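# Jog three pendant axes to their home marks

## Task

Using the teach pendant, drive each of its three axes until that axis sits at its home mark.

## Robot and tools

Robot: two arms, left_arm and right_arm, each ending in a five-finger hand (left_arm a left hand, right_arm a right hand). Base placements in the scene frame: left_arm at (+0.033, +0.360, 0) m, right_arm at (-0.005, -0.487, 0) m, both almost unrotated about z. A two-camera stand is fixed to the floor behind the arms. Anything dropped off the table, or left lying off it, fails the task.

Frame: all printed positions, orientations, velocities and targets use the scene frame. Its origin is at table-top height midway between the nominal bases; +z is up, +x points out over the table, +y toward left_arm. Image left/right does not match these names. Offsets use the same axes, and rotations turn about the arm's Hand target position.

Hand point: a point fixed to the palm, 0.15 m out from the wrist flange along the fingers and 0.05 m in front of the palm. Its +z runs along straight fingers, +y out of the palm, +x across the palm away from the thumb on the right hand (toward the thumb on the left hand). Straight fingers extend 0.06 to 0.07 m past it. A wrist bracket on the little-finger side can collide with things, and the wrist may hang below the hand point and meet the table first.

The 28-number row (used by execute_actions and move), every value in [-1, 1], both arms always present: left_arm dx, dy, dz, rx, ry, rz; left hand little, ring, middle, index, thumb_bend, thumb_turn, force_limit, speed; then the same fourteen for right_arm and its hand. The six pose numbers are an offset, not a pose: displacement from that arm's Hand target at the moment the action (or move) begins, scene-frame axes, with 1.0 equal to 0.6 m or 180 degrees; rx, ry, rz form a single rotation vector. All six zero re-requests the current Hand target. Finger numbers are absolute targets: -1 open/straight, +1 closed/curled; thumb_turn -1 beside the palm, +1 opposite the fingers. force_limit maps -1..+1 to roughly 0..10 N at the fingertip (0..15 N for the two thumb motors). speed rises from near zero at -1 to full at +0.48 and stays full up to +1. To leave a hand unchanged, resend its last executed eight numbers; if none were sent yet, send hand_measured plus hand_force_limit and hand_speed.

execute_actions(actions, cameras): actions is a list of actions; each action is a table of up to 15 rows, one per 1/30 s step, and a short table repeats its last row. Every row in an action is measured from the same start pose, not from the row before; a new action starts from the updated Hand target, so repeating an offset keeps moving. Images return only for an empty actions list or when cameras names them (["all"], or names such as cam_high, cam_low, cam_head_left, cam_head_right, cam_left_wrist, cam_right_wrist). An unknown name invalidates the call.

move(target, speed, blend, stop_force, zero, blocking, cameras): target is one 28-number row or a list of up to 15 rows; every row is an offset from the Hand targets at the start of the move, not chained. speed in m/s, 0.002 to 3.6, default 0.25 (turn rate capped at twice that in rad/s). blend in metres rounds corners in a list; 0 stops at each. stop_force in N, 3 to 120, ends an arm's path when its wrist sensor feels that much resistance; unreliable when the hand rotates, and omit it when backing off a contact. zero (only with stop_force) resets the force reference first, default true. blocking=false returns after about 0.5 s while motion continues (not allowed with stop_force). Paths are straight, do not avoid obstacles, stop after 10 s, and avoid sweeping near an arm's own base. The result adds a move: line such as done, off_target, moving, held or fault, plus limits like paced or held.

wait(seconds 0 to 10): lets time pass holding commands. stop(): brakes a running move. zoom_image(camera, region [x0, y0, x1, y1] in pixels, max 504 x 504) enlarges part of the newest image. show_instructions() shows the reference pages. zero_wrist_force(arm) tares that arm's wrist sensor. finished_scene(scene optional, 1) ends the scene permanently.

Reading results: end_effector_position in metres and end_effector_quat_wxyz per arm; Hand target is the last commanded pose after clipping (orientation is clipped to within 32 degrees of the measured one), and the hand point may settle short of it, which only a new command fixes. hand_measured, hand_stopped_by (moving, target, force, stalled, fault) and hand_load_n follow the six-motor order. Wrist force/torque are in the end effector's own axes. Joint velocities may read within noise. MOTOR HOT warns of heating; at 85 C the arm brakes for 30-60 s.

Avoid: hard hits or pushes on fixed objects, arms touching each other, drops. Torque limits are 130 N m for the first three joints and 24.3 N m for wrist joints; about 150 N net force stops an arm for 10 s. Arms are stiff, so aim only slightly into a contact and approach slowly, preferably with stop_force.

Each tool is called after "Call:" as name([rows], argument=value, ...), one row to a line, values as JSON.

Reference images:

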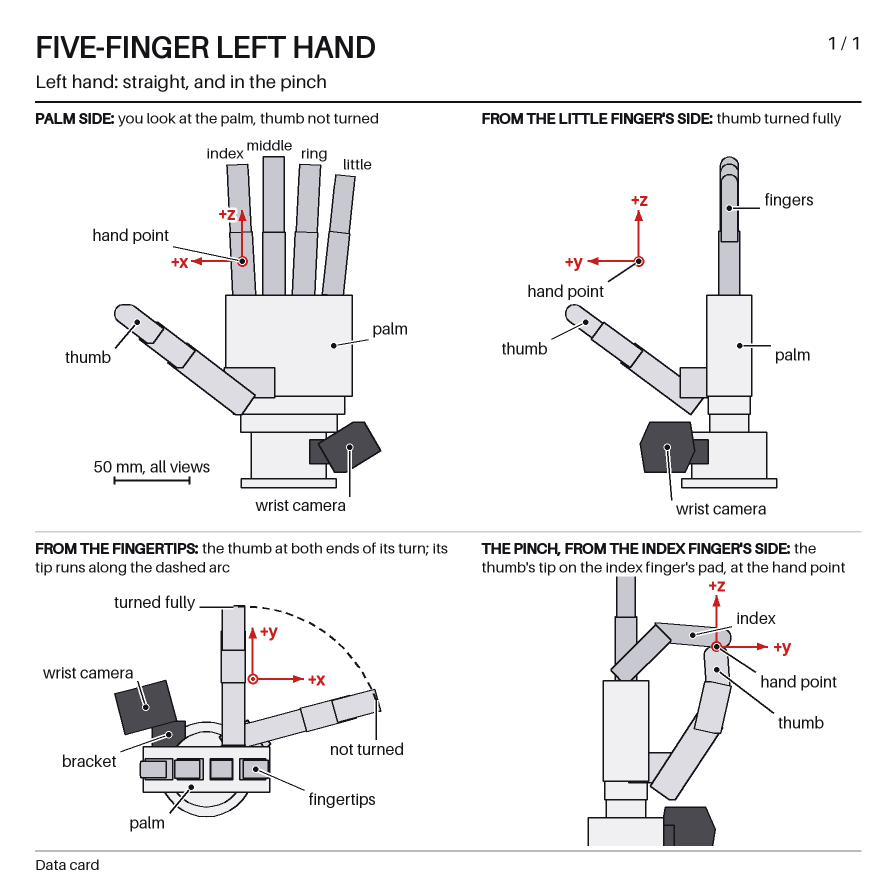

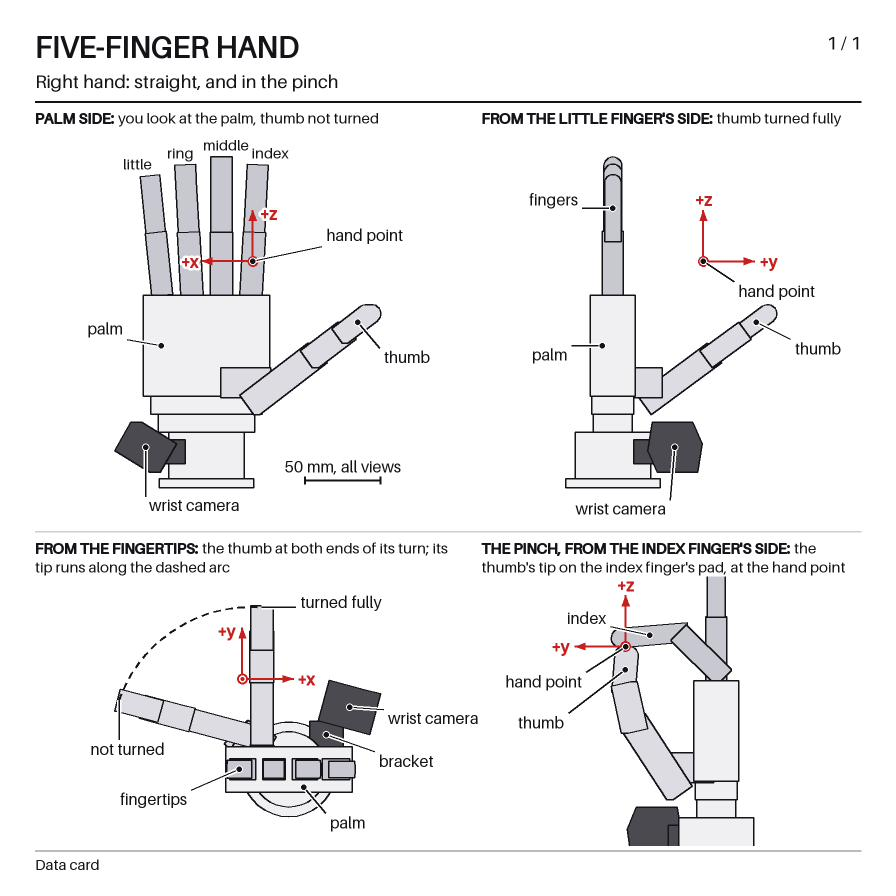

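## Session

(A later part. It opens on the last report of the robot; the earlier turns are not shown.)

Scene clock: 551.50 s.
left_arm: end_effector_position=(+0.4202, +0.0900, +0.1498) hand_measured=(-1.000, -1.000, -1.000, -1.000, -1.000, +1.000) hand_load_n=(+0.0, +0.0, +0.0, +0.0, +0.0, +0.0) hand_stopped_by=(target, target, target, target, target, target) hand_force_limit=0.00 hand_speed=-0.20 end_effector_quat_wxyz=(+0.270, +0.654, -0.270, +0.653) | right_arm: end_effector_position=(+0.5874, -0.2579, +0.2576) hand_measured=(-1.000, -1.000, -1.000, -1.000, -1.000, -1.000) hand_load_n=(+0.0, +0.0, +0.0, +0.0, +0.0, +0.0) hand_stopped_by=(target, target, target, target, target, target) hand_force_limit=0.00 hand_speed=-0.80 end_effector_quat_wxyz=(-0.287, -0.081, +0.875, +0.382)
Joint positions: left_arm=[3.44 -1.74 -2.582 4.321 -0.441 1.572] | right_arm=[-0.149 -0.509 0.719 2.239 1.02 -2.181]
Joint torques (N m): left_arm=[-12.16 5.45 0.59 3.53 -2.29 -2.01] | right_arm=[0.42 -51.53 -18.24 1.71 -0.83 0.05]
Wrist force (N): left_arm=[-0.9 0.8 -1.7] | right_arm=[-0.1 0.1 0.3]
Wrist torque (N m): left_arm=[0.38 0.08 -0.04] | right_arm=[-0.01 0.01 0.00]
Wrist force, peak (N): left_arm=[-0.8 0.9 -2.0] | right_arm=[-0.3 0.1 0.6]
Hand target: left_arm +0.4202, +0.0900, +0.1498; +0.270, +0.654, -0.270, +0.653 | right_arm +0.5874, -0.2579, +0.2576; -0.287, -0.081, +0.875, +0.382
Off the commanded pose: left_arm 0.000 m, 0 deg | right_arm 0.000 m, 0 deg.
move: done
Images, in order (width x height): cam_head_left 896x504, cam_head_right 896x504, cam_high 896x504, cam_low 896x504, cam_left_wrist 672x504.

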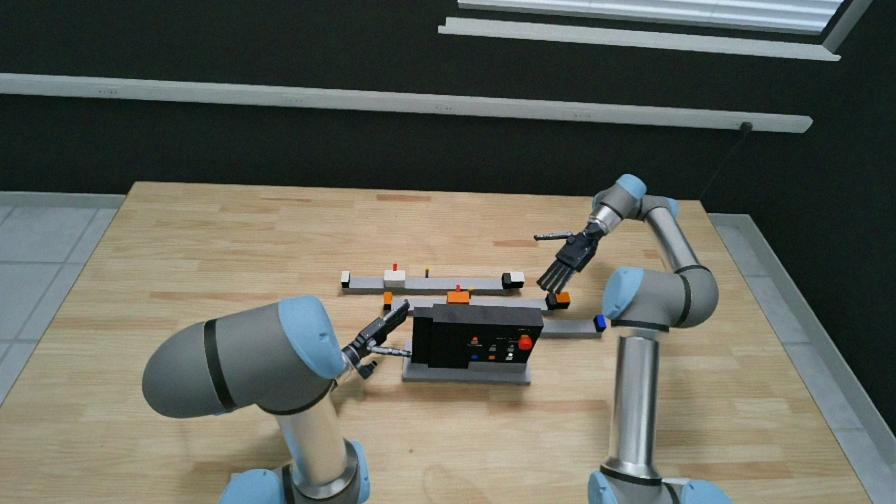

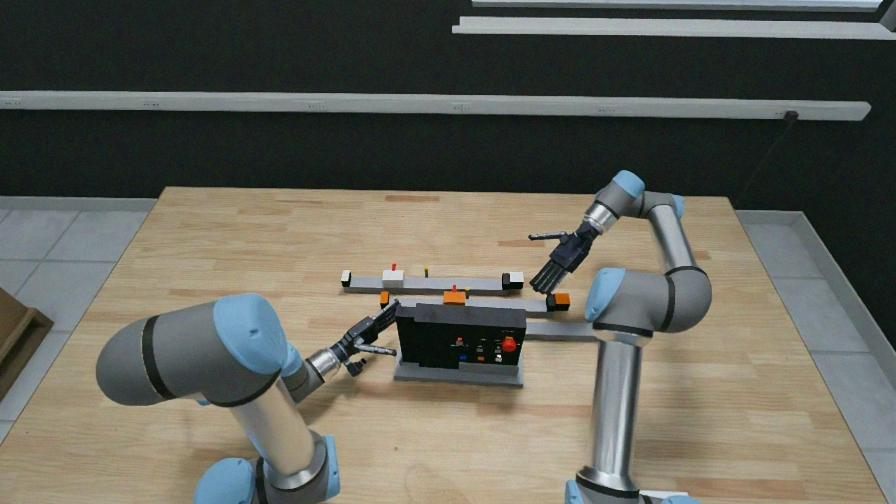

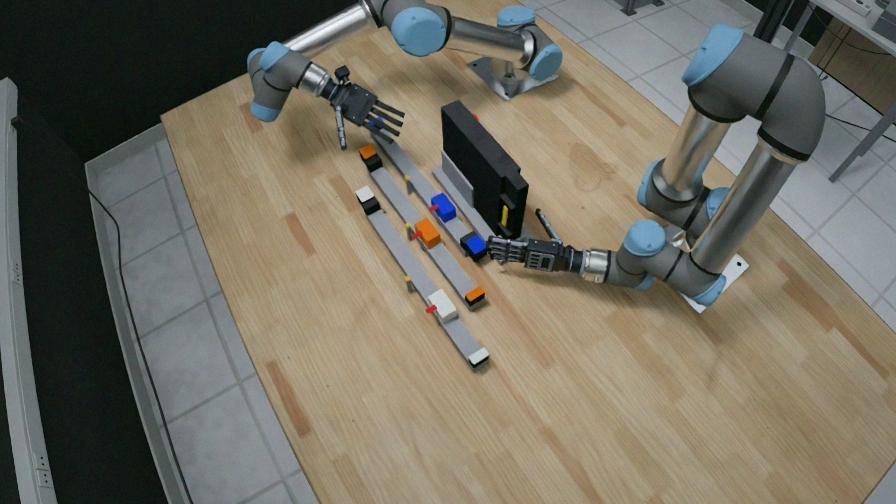

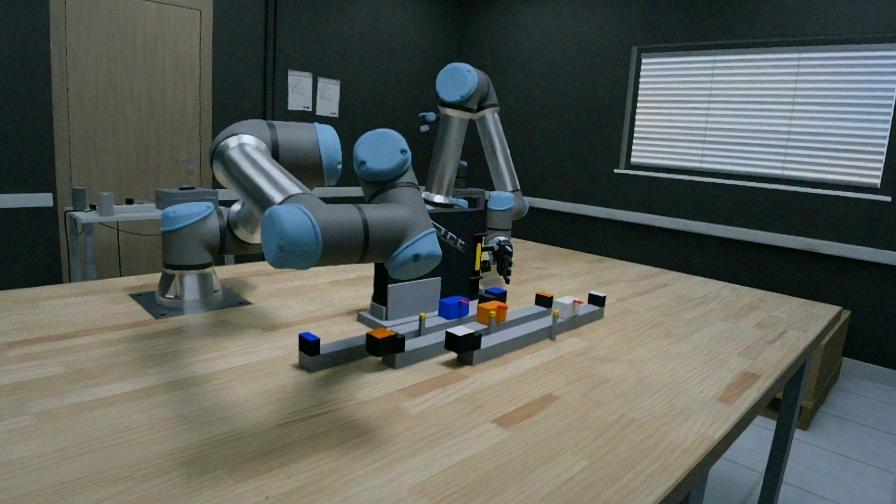

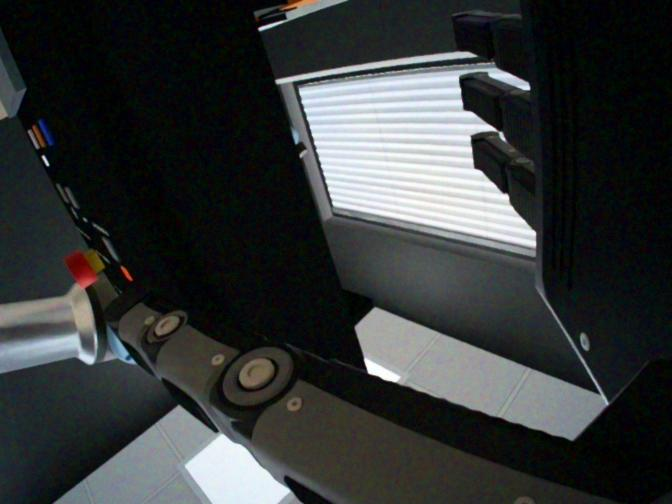

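Call:
move(target=[0.008, -0.033, 0, 0, 0, 0, -1, -1, -1, -1, -1, 1, 0, -0.2, 0, 0, 0, 0, 0, 0, -1, -1, -1, -1, -1, -1, 0, -0.8], speed=0.05, stop_force=8, cameras=["cam_head_left", "cam_head_right", "cam_high", "cam_low", "cam_left_wrist", "cam_right_wrist"])

Call:
zoom_image(camera="cam_high", region=[460, 130, 600, 290])

Call:
zoom_image(camera="cam_right_wrist", region=[340, 20, 540, 220])

Call:
zoom_image(camera="cam_head_left", region=[320, 280, 480, 400])

Scene clock: 577.90 s.
left_arm: end_effector_position=(+0.4250, +0.0702, +0.1498) hand_measured=(-1.000, -1.000, -1.000, -1.000, -1.000, +1.000) hand_load_n=(+0.0, +0.0, +0.0, +0.0, +0.0, -0.5) hand_stopped_by=(target, target, target, target, target, target) hand_force_limit=0.00 hand_speed=-0.20 end_effector_quat_wxyz=(+0.270, +0.654, -0.270, +0.653) | right_arm: end_effector_position=(+0.5874, -0.2579, +0.2576) hand_measured=(-1.000, -1.000, -1.000, -1.000, -1.000, -1.000) hand_load_n=(-0.5, +0.0, +0.0, +0.0, +0.0, +0.0) hand_stopped_by=(target, target, target, target, target, target) hand_force_limit=0.00 hand_speed=-0.80 end_effector_quat_wxyz=(-0.287, -0.081, +0.875, +0.382)
Joint positions: left_arm=[3.35 -1.758 -2.555 4.312 -0.531 1.571] | right_arm=[-0.149 -0.509 0.719 2.239 1.02 -2.181]
Joint torques (N m): left_arm=[-12.54 6.51 15.71 -1.87 -2.26 -1.95] | right_arm=[-0.02 -52.02 -17.93 1.63 -0.89 0.07]
Wrist force (N): left_arm=[-1.3 1.1 -2.1] | right_arm=[-0.2 0.0 0.3]
Wrist torque (N m): left_arm=[0.43 0.12 -0.08] | right_arm=[-0.01 0.03 -0.01]
Wrist force, peak (N): left_arm=[-1.3 1.1 -2.1] | right_arm=[-0.2 0.0 0.7]
Hand target: left_arm +0.4250, +0.0702, +0.1498; +0.270, +0.654, -0.270, +0.653 | right_arm +0.5874, -0.2579, +0.2576; -0.287, -0.081, +0.875, +0.382
Off the commanded pose: left_arm 0.000 m, 0 deg | right_arm 0.000 m, 0 deg.
move: done

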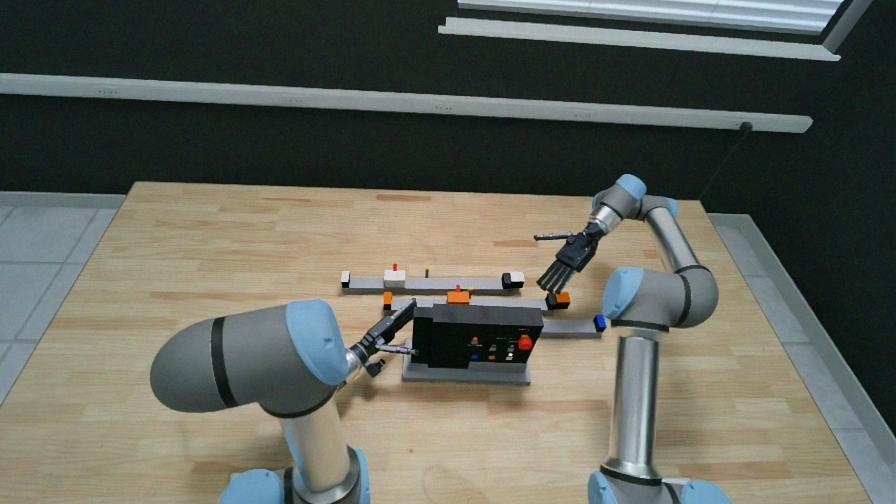

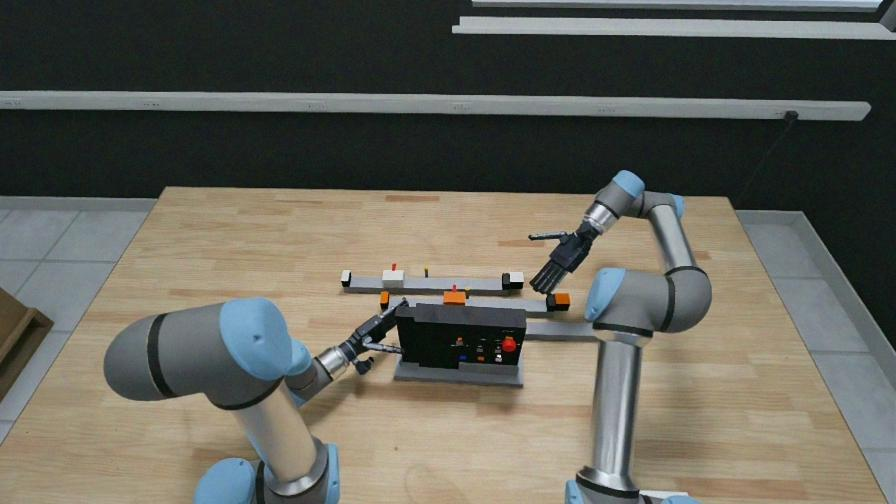

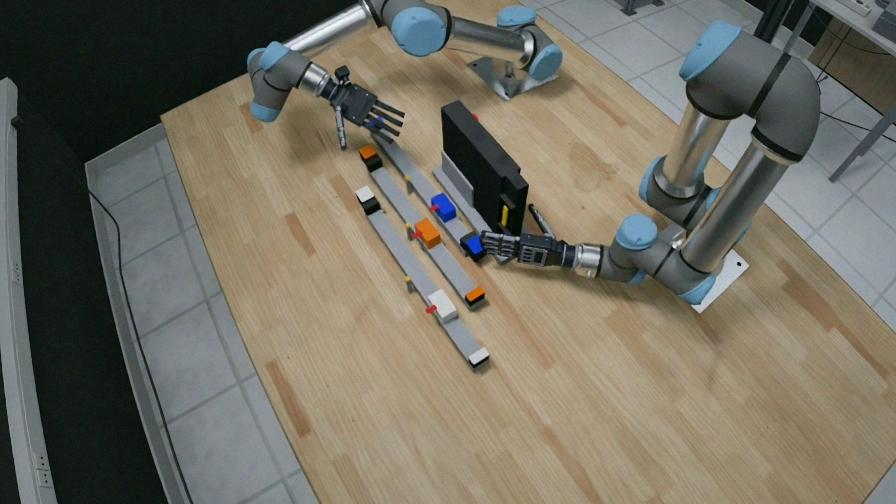

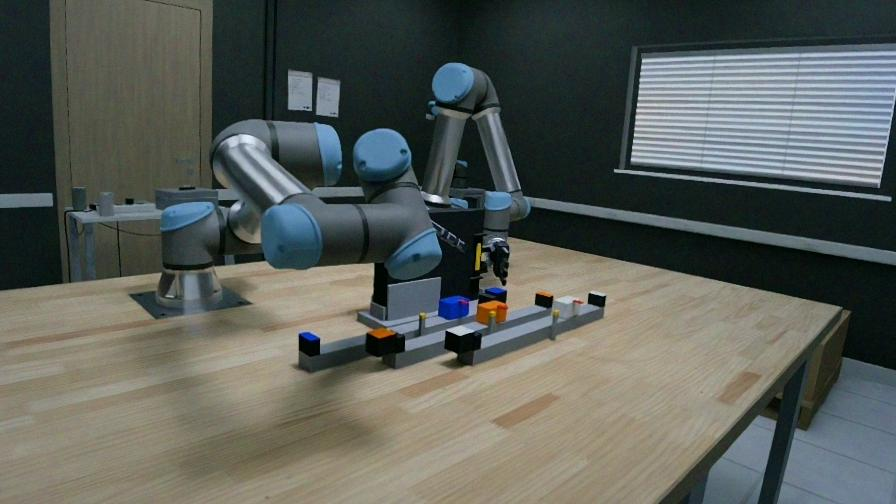

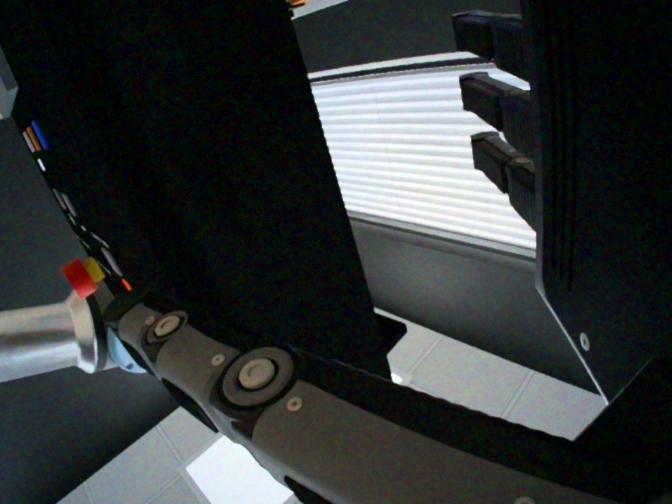

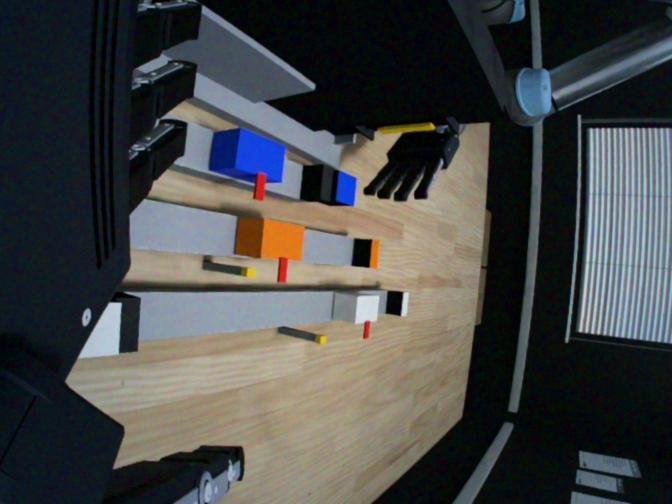

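Scaled by 3.150 from the camera's 896x504 image, which has a finer 1280x720 frame.

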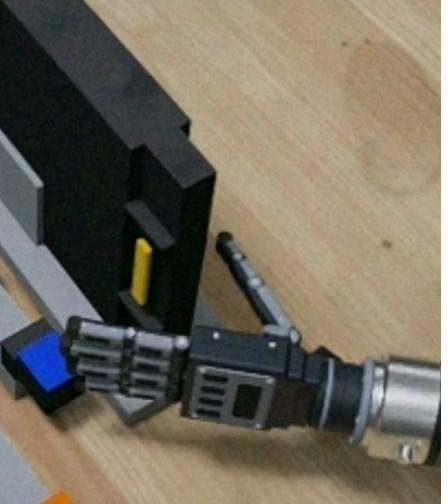

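Scaled by 2.520 from the camera's 672x504 image, which has a finer 960x720 frame.

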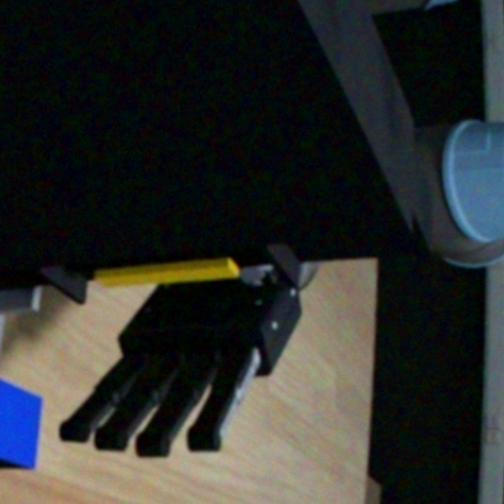

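Scaled by 3.150 from the camera's 896x504 image, which has a finer 1280x720 frame.

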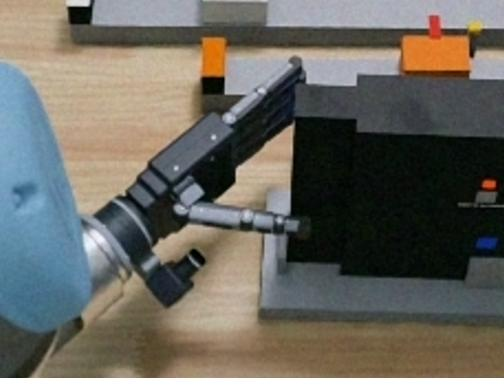

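Call:
move(target=[0, -0.0085, 0, 0, 0, 0, -1, -1, -1, -1, -1, 1, 0, -0.2, 0, 0, 0, 0, 0, 0, -1, -1, -1, -1, -1, -1, 0, -0.8], speed=0.02, stop_force=8)

Call:
move(target=[0, 0, 0, 0, 0, 0, -1, -1, 0.1, 0.1, 0.0, 1, -0.65, -0.9, 0, 0, 0, 0, 0, 0, -1, -1, -1, -1, -1, -1, 0, -0.8], speed=0.02, cameras=["cam_head_left", "cam_high", "cam_right_wrist", "cam_left_wrist"])

Scene clock: 599.17 s.
left_arm: end_effector_position=(+0.4250, +0.0651, +0.1498) hand_measured=(-1.000, -1.000, -1.000, -1.000, -1.000, +1.000) hand_load_n=(+0.0, +0.0, +0.0, +0.0, +0.0, -0.5) hand_stopped_by=(target, target, target, target, target, target) hand_force_limit=0.00 hand_speed=-0.20 end_effector_quat_wxyz=(+0.270, +0.654, -0.270, +0.653) | right_arm: end_effector_position=(+0.5874, -0.2579, +0.2576) hand_measured=(-1.000, -1.000, -1.000, -1.000, -1.000, -1.000) hand_load_n=(+0.0, +0.0, +0.0, +0.0, +0.0, +0.0) hand_stopped_by=(target, target, target, target, target, target) hand_force_limit=0.00 hand_speed=-0.80 end_effector_quat_wxyz=(-0.287, -0.081, +0.875, +0.382)
Joint positions: left_arm=[3.329 -1.76 -2.551 4.311 -0.553 1.571] | right_arm=[-0.149 -0.509 0.719 2.239 1.02 -2.181]
Joint torques (N m): left_arm=[-12.81 5.93 15.33 -1.85 -2.2 -2.04] | right_arm=[0.51 -51.57 -18.19 1.51 -0.94 0.07]
Wrist force (N): left_arm=[-1.2 1.0 -2.1] | right_arm=[-0.3 0.0 0.4]
Wrist torque (N m): left_arm=[0.42 0.10 -0.07] | right_arm=[-0.02 0.03 -0.02]
Wrist force, peak (N): left_arm=[-1.3 1.1 -2.2] | right_arm=[-0.4 0.1 0.7]
Hand target: left_arm +0.4250, +0.0651, +0.1498; +0.270, +0.654, -0.270, +0.653 | right_arm +0.5874, -0.2579, +0.2576; -0.287, -0.081, +0.875, +0.382
Off the commanded pose: left_arm 0.000 m, 0 deg | right_arm 0.000 m, 0 deg.
move: done

Scene clock: 602.87 s.
left_arm: end_effector_position=(+0.4250, +0.0651, +0.1498) hand_measured=(-1.000, -1.000, -0.078, -0.042, -0.594, +1.000) hand_load_n=(+0.0, +0.0, +0.0, +3.5, +1.5, +0.0) hand_stopped_by=(target, target, force, force, force, target) hand_force_limit=-0.65 hand_speed=-0.90 end_effector_quat_wxyz=(+0.270, +0.654, -0.270, +0.653) | right_arm: end_effector_position=(+0.5874, -0.2579, +0.2576) hand_measured=(-1.000, -1.000, -1.000, -1.000, -1.000, -1.000) hand_load_n=(+0.0, +0.0, +0.0, +0.0, +0.0, +0.0) hand_stopped_by=(target, target, target, target, target, target) hand_force_limit=0.00 hand_speed=-0.80 end_effector_quat_wxyz=(-0.287, -0.081, +0.875, +0.382)
Joint positions: left_arm=[3.329 -1.76 -2.551 4.311 -0.553 1.571] | right_arm=[-0.149 -0.509 0.719 2.239 1.02 -2.181]
Joint torques (N m): left_arm=[-11.36 6.19 13.43 -0.88 -0.57 -1.57] | right_arm=[0.1 -51.82 -18.19 1.55 -0.91 0.08]
Wrist force (N): left_arm=[-1.3 1.1 -0.7] | right_arm=[-0.3 0.1 0.3]
Wrist torque (N m): left_arm=[0.43 0.07 -0.07] | right_arm=[-0.01 0.03 -0.01]
Wrist force, peak (N): left_arm=[-1.4 2.6 -2.7] | right_arm=[-0.2 0.2 0.6]
Hand target: left_arm +0.4250, +0.0651, +0.1498; +0.270, +0.654, -0.270, +0.653 | right_arm +0.5874, -0.2579, +0.2576; -0.287, -0.081, +0.875, +0.382
Off the commanded pose: left_arm 0.000 m, 0 deg | right_arm 0.000 m, 0 deg.
move: done
Images, in order (width x height): cam_head_left 896x504, cam_high 896x504, cam_left_wrist 672x504, cam_right_wrist 672x504.

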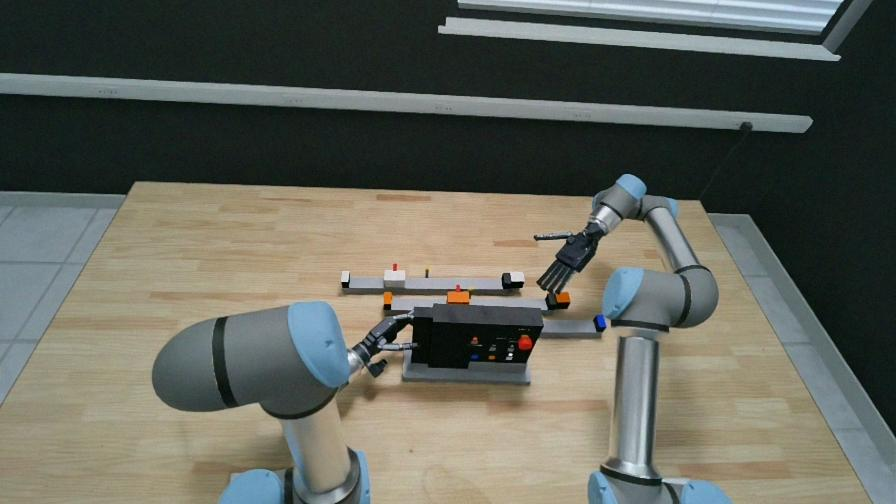

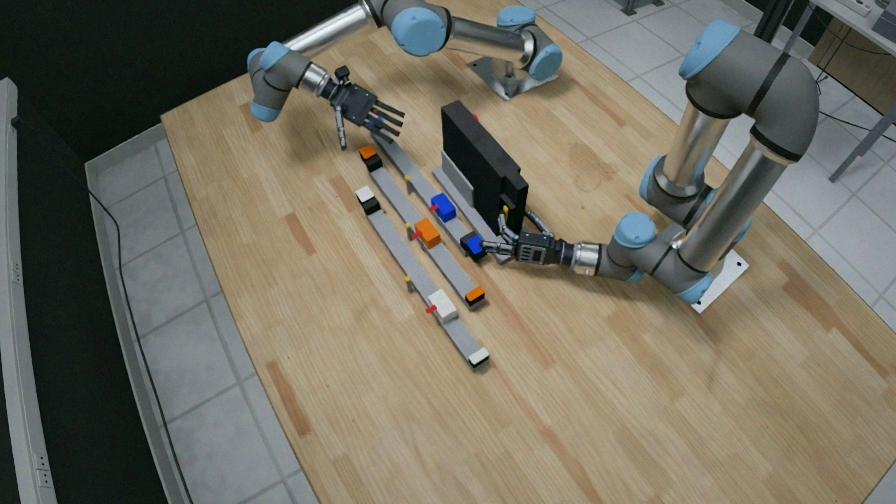

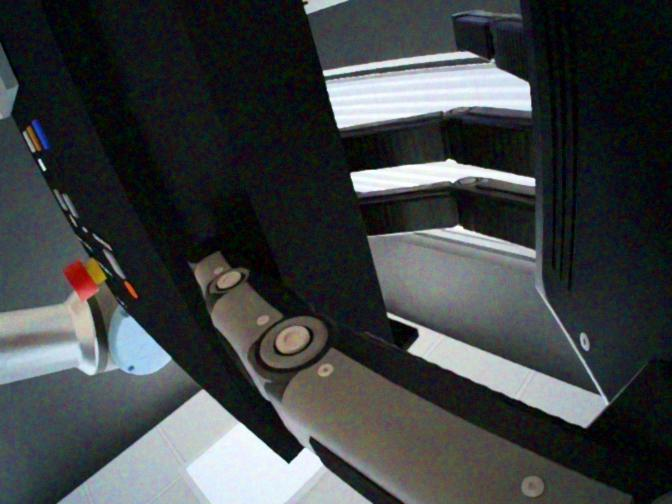

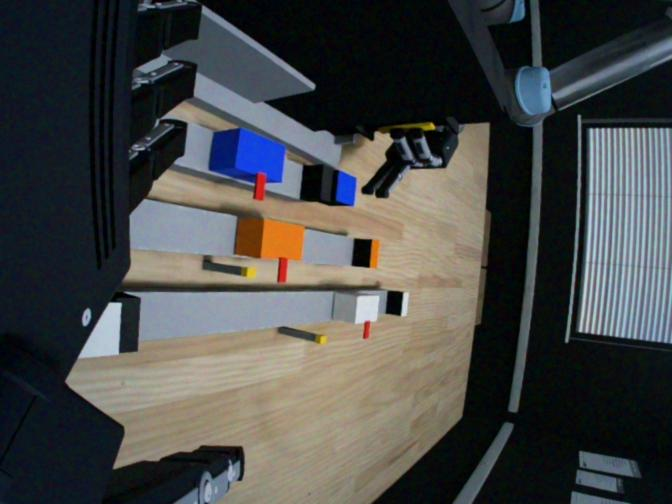

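Call:
zoom_image(camera="cam_right_wrist", region=[340, 80, 500, 220])

Call:
zoom_image(camera="cam_high", region=[460, 130, 600, 290])

Call:
zoom_image(camera="cam_head_left", region=[340, 290, 560, 400])

Scaled by 3.150 from the camera's 672x504 image, which has a finer 960x720 frame.

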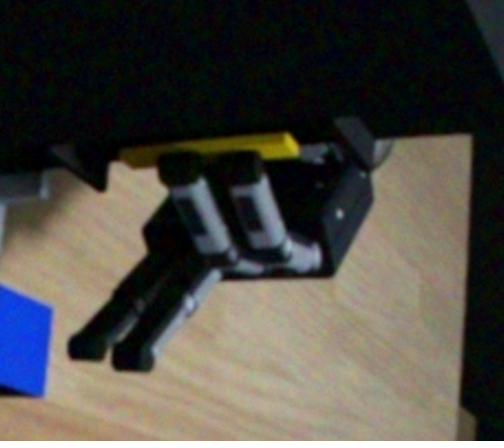

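Scaled by 3.150 from the camera's 896x504 image, which has a finer 1280x720 frame.

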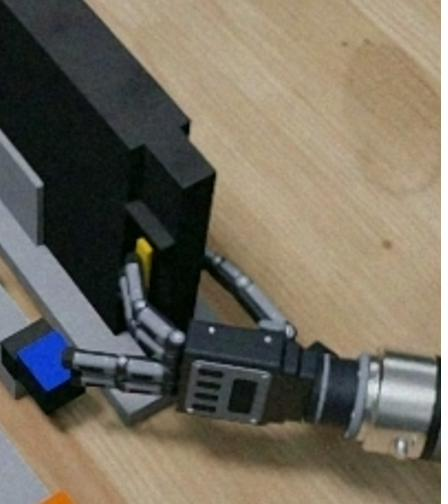

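Scaled by 2.291 from the camera's 896x504 image, which has a finer 1280x720 frame.

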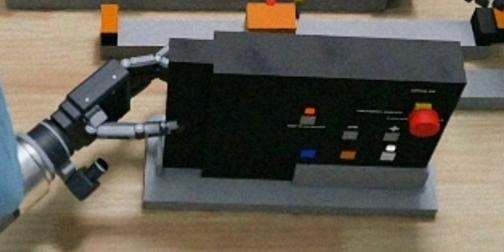

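Call:
move([
  [0, 0, 0, 0, 0, 0, -1, -1, 0.1, 0.1, 0.0, 1, -0.65, -0.9, -0.145, -0.087, 0.137, -0.2347, -0.2128, 0, 1, 1, 1, -1, -1, -1, 0, -0.3],
  [0, 0, 0, 0, 0, 0, -1, -1, 0.1, 0.1, 0.0, 1, -0.65, -0.9, -0.612, -0.07, 0.237, -0.0481, -0.3386, 0.4019, 1, 1, 1, -1, -1, -1, 0, -0.3],
], speed=0.25, blend=[0.03, 0], cameras=["cam_head_left", "cam_high", "cam_low", "cam_right_wrist"])

Scene clock: 712.17 s.
left_arm: end_effector_position=(+0.4250, +0.0651, +0.1498) hand_measured=(-1.000, -1.000, -0.078, -0.042, -0.594, +1.000) hand_load_n=(+0.0, +0.0, +0.0, +3.5, +1.5, +0.0) hand_stopped_by=(target, target, force, force, force, target) hand_force_limit=-0.65 hand_speed=-0.90 end_effector_quat_wxyz=(+0.270, +0.654, -0.270, +0.653) | right_arm: end_effector_position=(+0.2203, -0.2999, +0.3998) hand_measured=(+1.000, +1.000, +1.000, -1.000, -1.000, -1.000) hand_load_n=(+0.0, +0.0, +0.0, +0.0, +0.0, +0.0) hand_stopped_by=(target, target, target, target, target, target) hand_force_limit=0.00 hand_speed=-0.30 end_effector_quat_wxyz=(+0.000, +0.707, -0.707, +0.000)
Joint positions: left_arm=[3.329 -1.76 -2.551 4.311 -0.553 1.571] | right_arm=[0.092 -1.548 1.388 1.731 1.571 -3.062]
Joint torques (N m): left_arm=[-1.99 6.09 7.33 0.67 1.33 -1.44] | right_arm=[8.38 -27.14 -7.8 4.21 -1.76 -2.18]
Wrist force (N): left_arm=[-1.1 1.3 -0.9] | right_arm=[0.2 0.0 0.8]
Wrist torque (N m): left_arm=[0.47 0.06 -0.07] | right_arm=[-0.08 -0.05 -0.05]
Wrist force, peak (N): left_arm=[-1.5 1.5 -0.8] | right_arm=[1.0 -0.3 0.8]
Hand target: left_arm +0.4250, +0.0651, +0.1498; +0.270, +0.654, -0.270, +0.653 | right_arm +0.2202, -0.2999, +0.3998; +0.000, +0.708, -0.707, +0.000
Off the commanded pose: left_arm 0.000 m, 0 deg | right_arm 0.000 m, 0 deg.
move: done
Images, in order (width x height): cam_head_left 896x504, cam_high 896x504, cam_low 896x504, cam_right_wrist 672x504.

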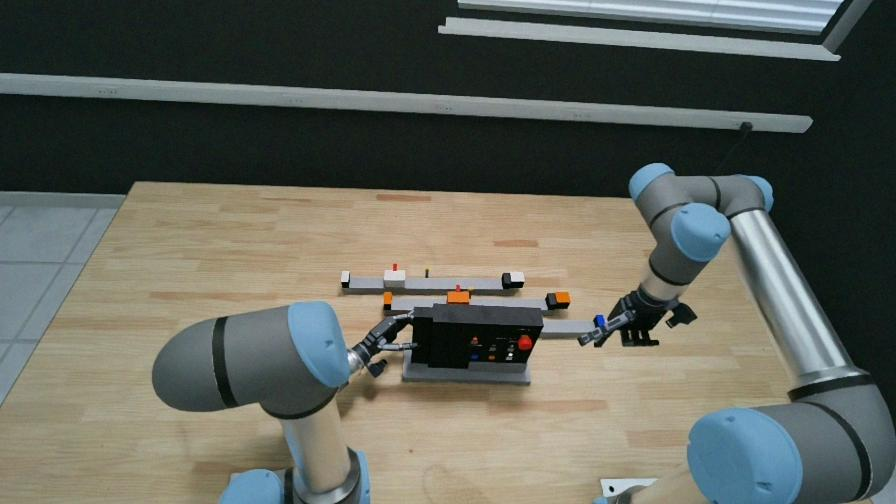

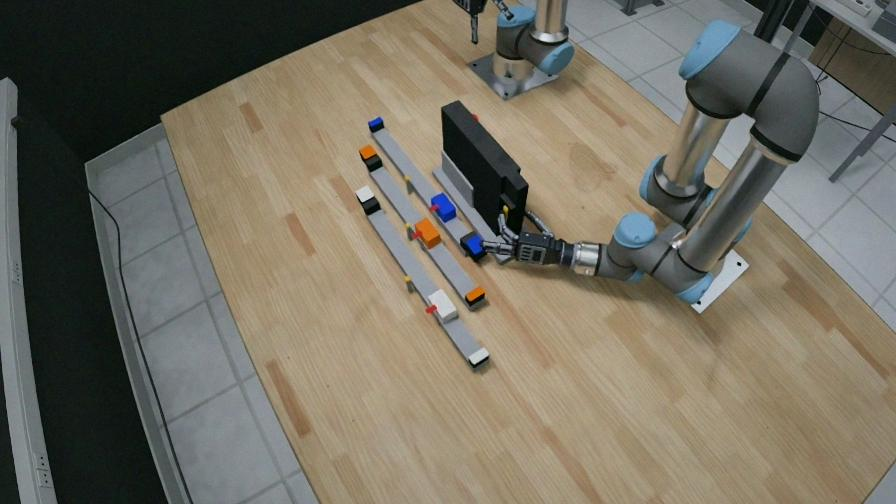

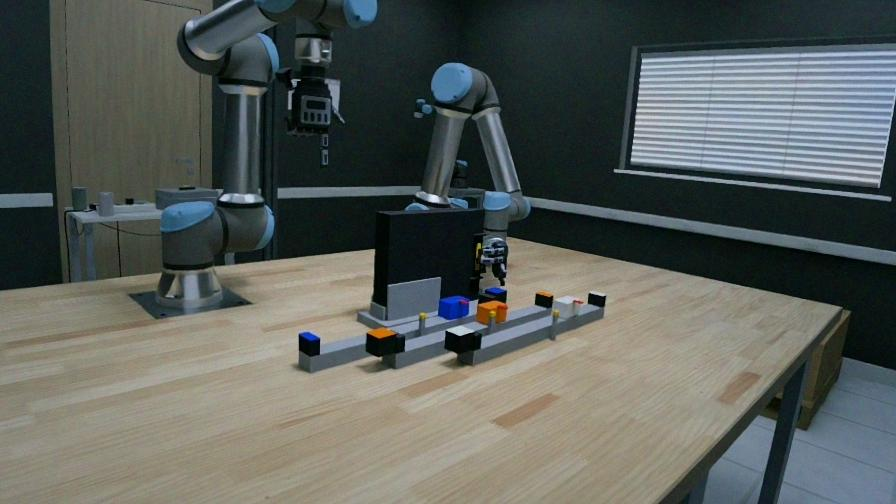

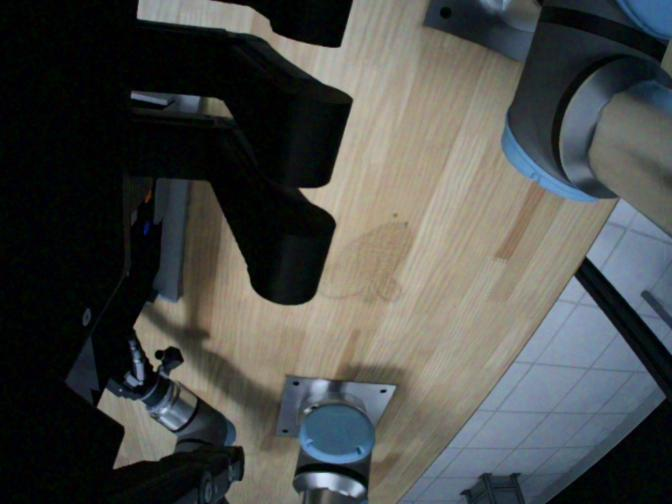

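Call:
move([
  [0, 0, 0, 0, 0, 0, -1, -1, 0.1, 0.1, 0.0, 1, -0.65, -0.9, -0.07, 0.15, -0.2, 0, -0.361, 0, -1, -1, -1, -1, -1, -1, 0, -0.3],
], speed=0.2, cameras=["cam_head_left", "cam_low", "cam_right_wrist"])

Scene clock: 755.77 s.
left_arm: end_effector_position=(+0.4250, +0.0651, +0.1498) hand_measured=(-1.000, -1.000, -0.078, -0.042, -0.594, +1.000) hand_load_n=(+0.0, +0.0, +0.0, +3.5, +1.5, +0.0) hand_stopped_by=(target, target, force, force, force, target) hand_force_limit=-0.65 hand_speed=-0.90 end_effector_quat_wxyz=(+0.270, +0.654, -0.270, +0.653) | right_arm: end_effector_position=(+0.1782, -0.2099, +0.2798) hand_measured=(-1.000, -1.000, -1.000, -1.000, -1.000, -1.000) hand_load_n=(+0.0, +0.0, +0.0, +0.0, +0.0, +0.0) hand_stopped_by=(target, target, target, target, target, target) hand_force_limit=0.00 hand_speed=-0.30 end_effector_quat_wxyz=(-0.380, +0.597, -0.596, +0.380)
Joint positions: left_arm=[3.329 -1.76 -2.551 4.311 -0.553 1.571] | right_arm=[1.086 -1.83 1.989 0.617 2.493 -2.48]
Joint torques (N m): left_arm=[4.38 6.1 3.99 2.38 1.33 -1.35] | right_arm=[7.42 1.61 -9.44 -1 2.78 2.5]
Wrist force (N): left_arm=[-1.4 1.1 -0.8] | right_arm=[0.0 -1.2 1.5]
Wrist torque (N m): left_arm=[0.44 0.11 -0.08] | right_arm=[-0.25 -0.20 -0.37]
Wrist force, peak (N): left_arm=[-1.7 1.3 -0.8] | right_arm=[0.8 -1.2 1.6]
Hand target: left_arm +0.4250, +0.0651, +0.1498; +0.270, +0.654, -0.270, +0.653 | right_arm +0.1782, -0.2099, +0.2798; -0.380, +0.597, -0.596, +0.380
Off the commanded pose: left_arm 0.000 m, 0 deg | right_arm 0.000 m, 0 deg.
move: done
Images, in order (width x height): cam_head_left 896x504, cam_low 896x504, cam_right_wrist 672x504.

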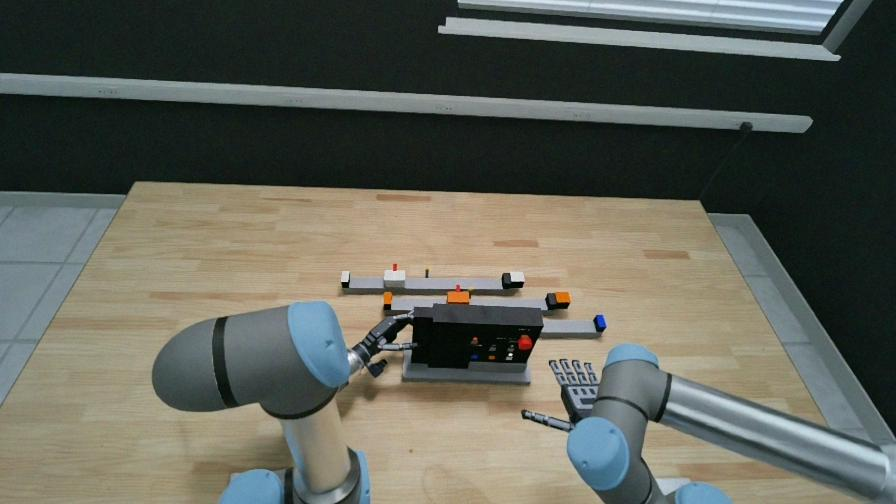

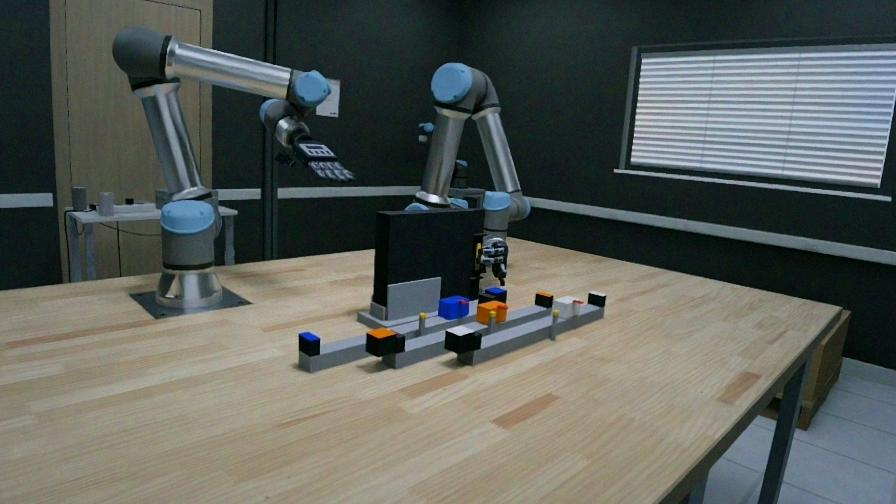

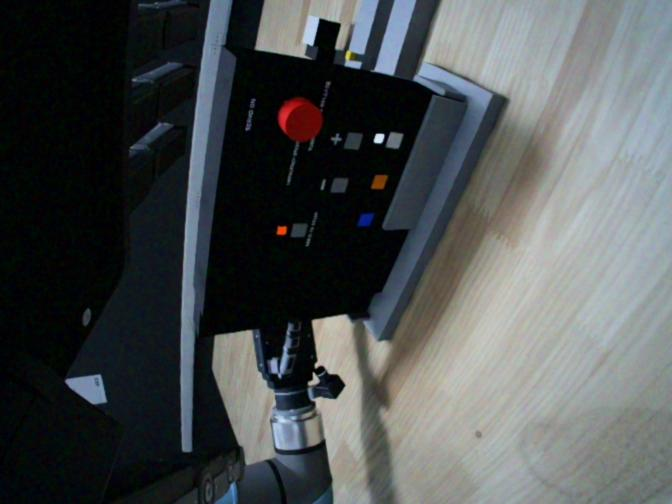

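Call:
move([
  [0, 0, 0, 0, 0, 0, -1, -1, 0.1, 0.1, 0.0, 1, -0.65, -0.9, 0.135, 0.133, -0.256, 0, 0, 0, -1, -1, -1, -1, -1, -1, 0, -0.3],
], speed=0.15, stop_force=10, cameras=["cam_head_left", "cam_head_right", "cam_low", "cam_right_wrist", "cam_left_wrist"])

Scene clock: 776.23 s.
left_arm: end_effector_position=(+0.4250, +0.0651, +0.1498) hand_measured=(-1.000, -1.000, -0.078, -0.042, -0.594, +1.000) hand_load_n=(+0.0, +0.0, +0.0, +3.5, +1.5, +0.0) hand_stopped_by=(target, target, force, force, force, target) hand_force_limit=-0.65 hand_speed=-0.90 end_effector_quat_wxyz=(+0.270, +0.654, -0.270, +0.653) | right_arm: end_effector_position=(+0.2592, -0.1301, +0.1262) hand_measured=(-1.000, -1.000, -1.000, -1.000, -1.000, -1.000) hand_load_n=(+0.0, +0.0, +0.0, +0.0, -0.5, +0.0) hand_stopped_by=(target, target, target, target, target, target) hand_force_limit=0.00 hand_speed=-0.30 end_effector_quat_wxyz=(-0.380, +0.597, -0.596, +0.380)
Joint positions: left_arm=[3.329 -1.76 -2.551 4.311 -0.553 1.571] | right_arm=[0.98 -1.466 2.067 0.088 2.414 -2.592]
Joint torques (N m): left_arm=[6.51 6.5 4.64 3.22 1.29 -1.29] | right_arm=[-8.37 -10.28 -22.97 -1.22 -0.95 -2.48]
Wrist force (N): left_arm=[-1.1 1.2 -1.0] | right_arm=[0.6 -0.9 1.5]
Wrist torque (N m): left_arm=[0.47 0.06 -0.07] | right_arm=[-0.22 -0.28 -0.24]
Wrist force, peak (N): left_arm=[-1.6 1.2 -1.1] | right_arm=[0.4 -0.7 2.1]
Hand target: left_arm +0.4250, +0.0651, +0.1498; +0.270, +0.654, -0.270, +0.653 | right_arm +0.2592, -0.1301, +0.1262; -0.380, +0.597, -0.596, +0.380
Off the commanded pose: left_arm 0.000 m, 0 deg | right_arm 0.000 m, 0 deg.
move: done
Images, in order (width x height): cam_head_left 896x504, cam_head_right 896x504, cam_low 896x504, cam_left_wrist 672x504, cam_right_wrist 672x504.

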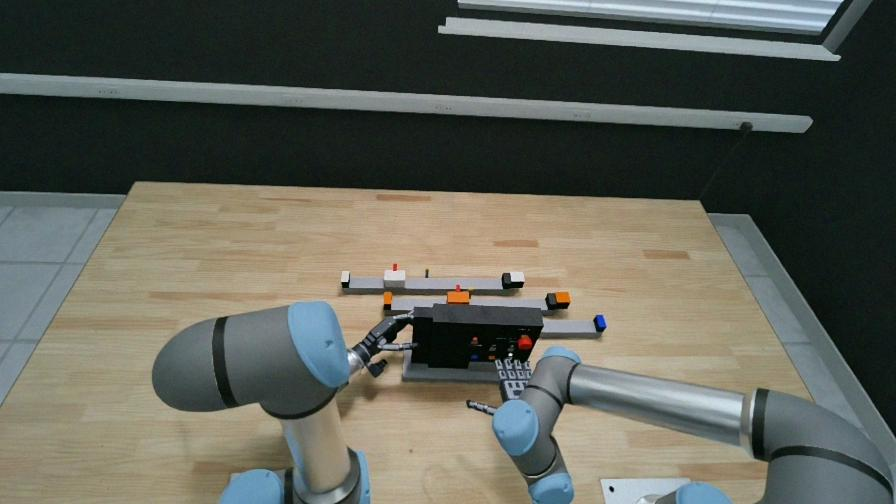

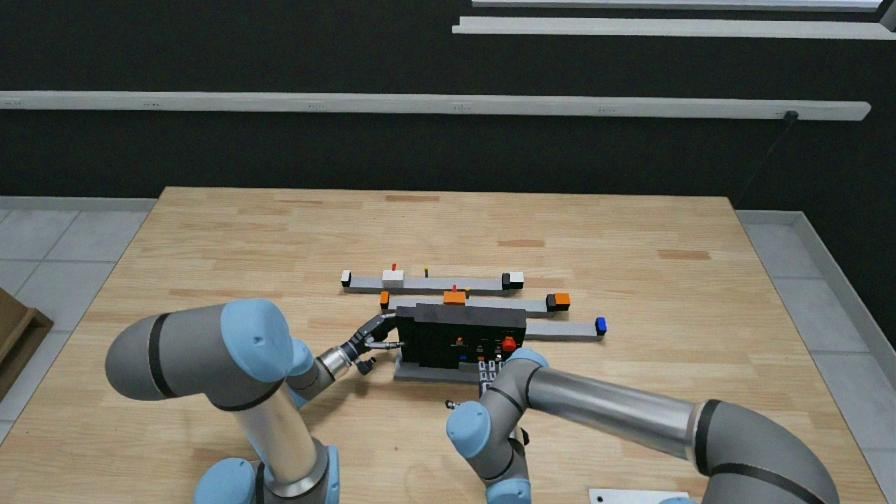

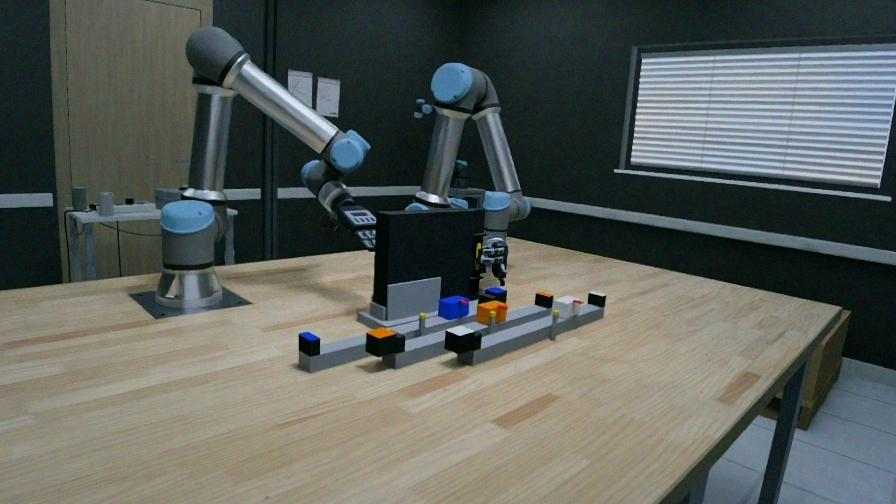

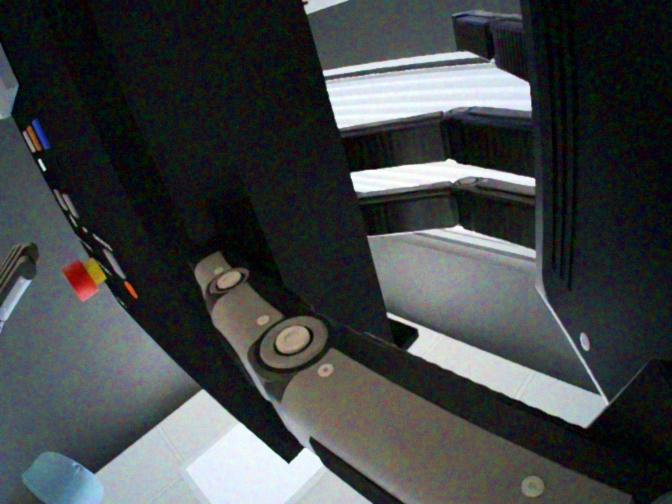

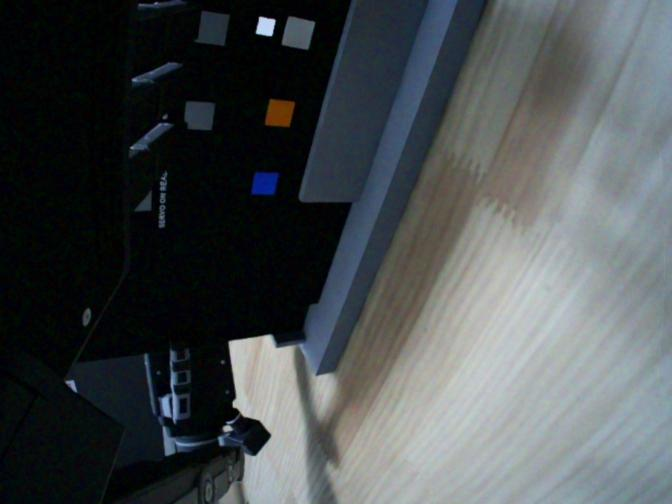

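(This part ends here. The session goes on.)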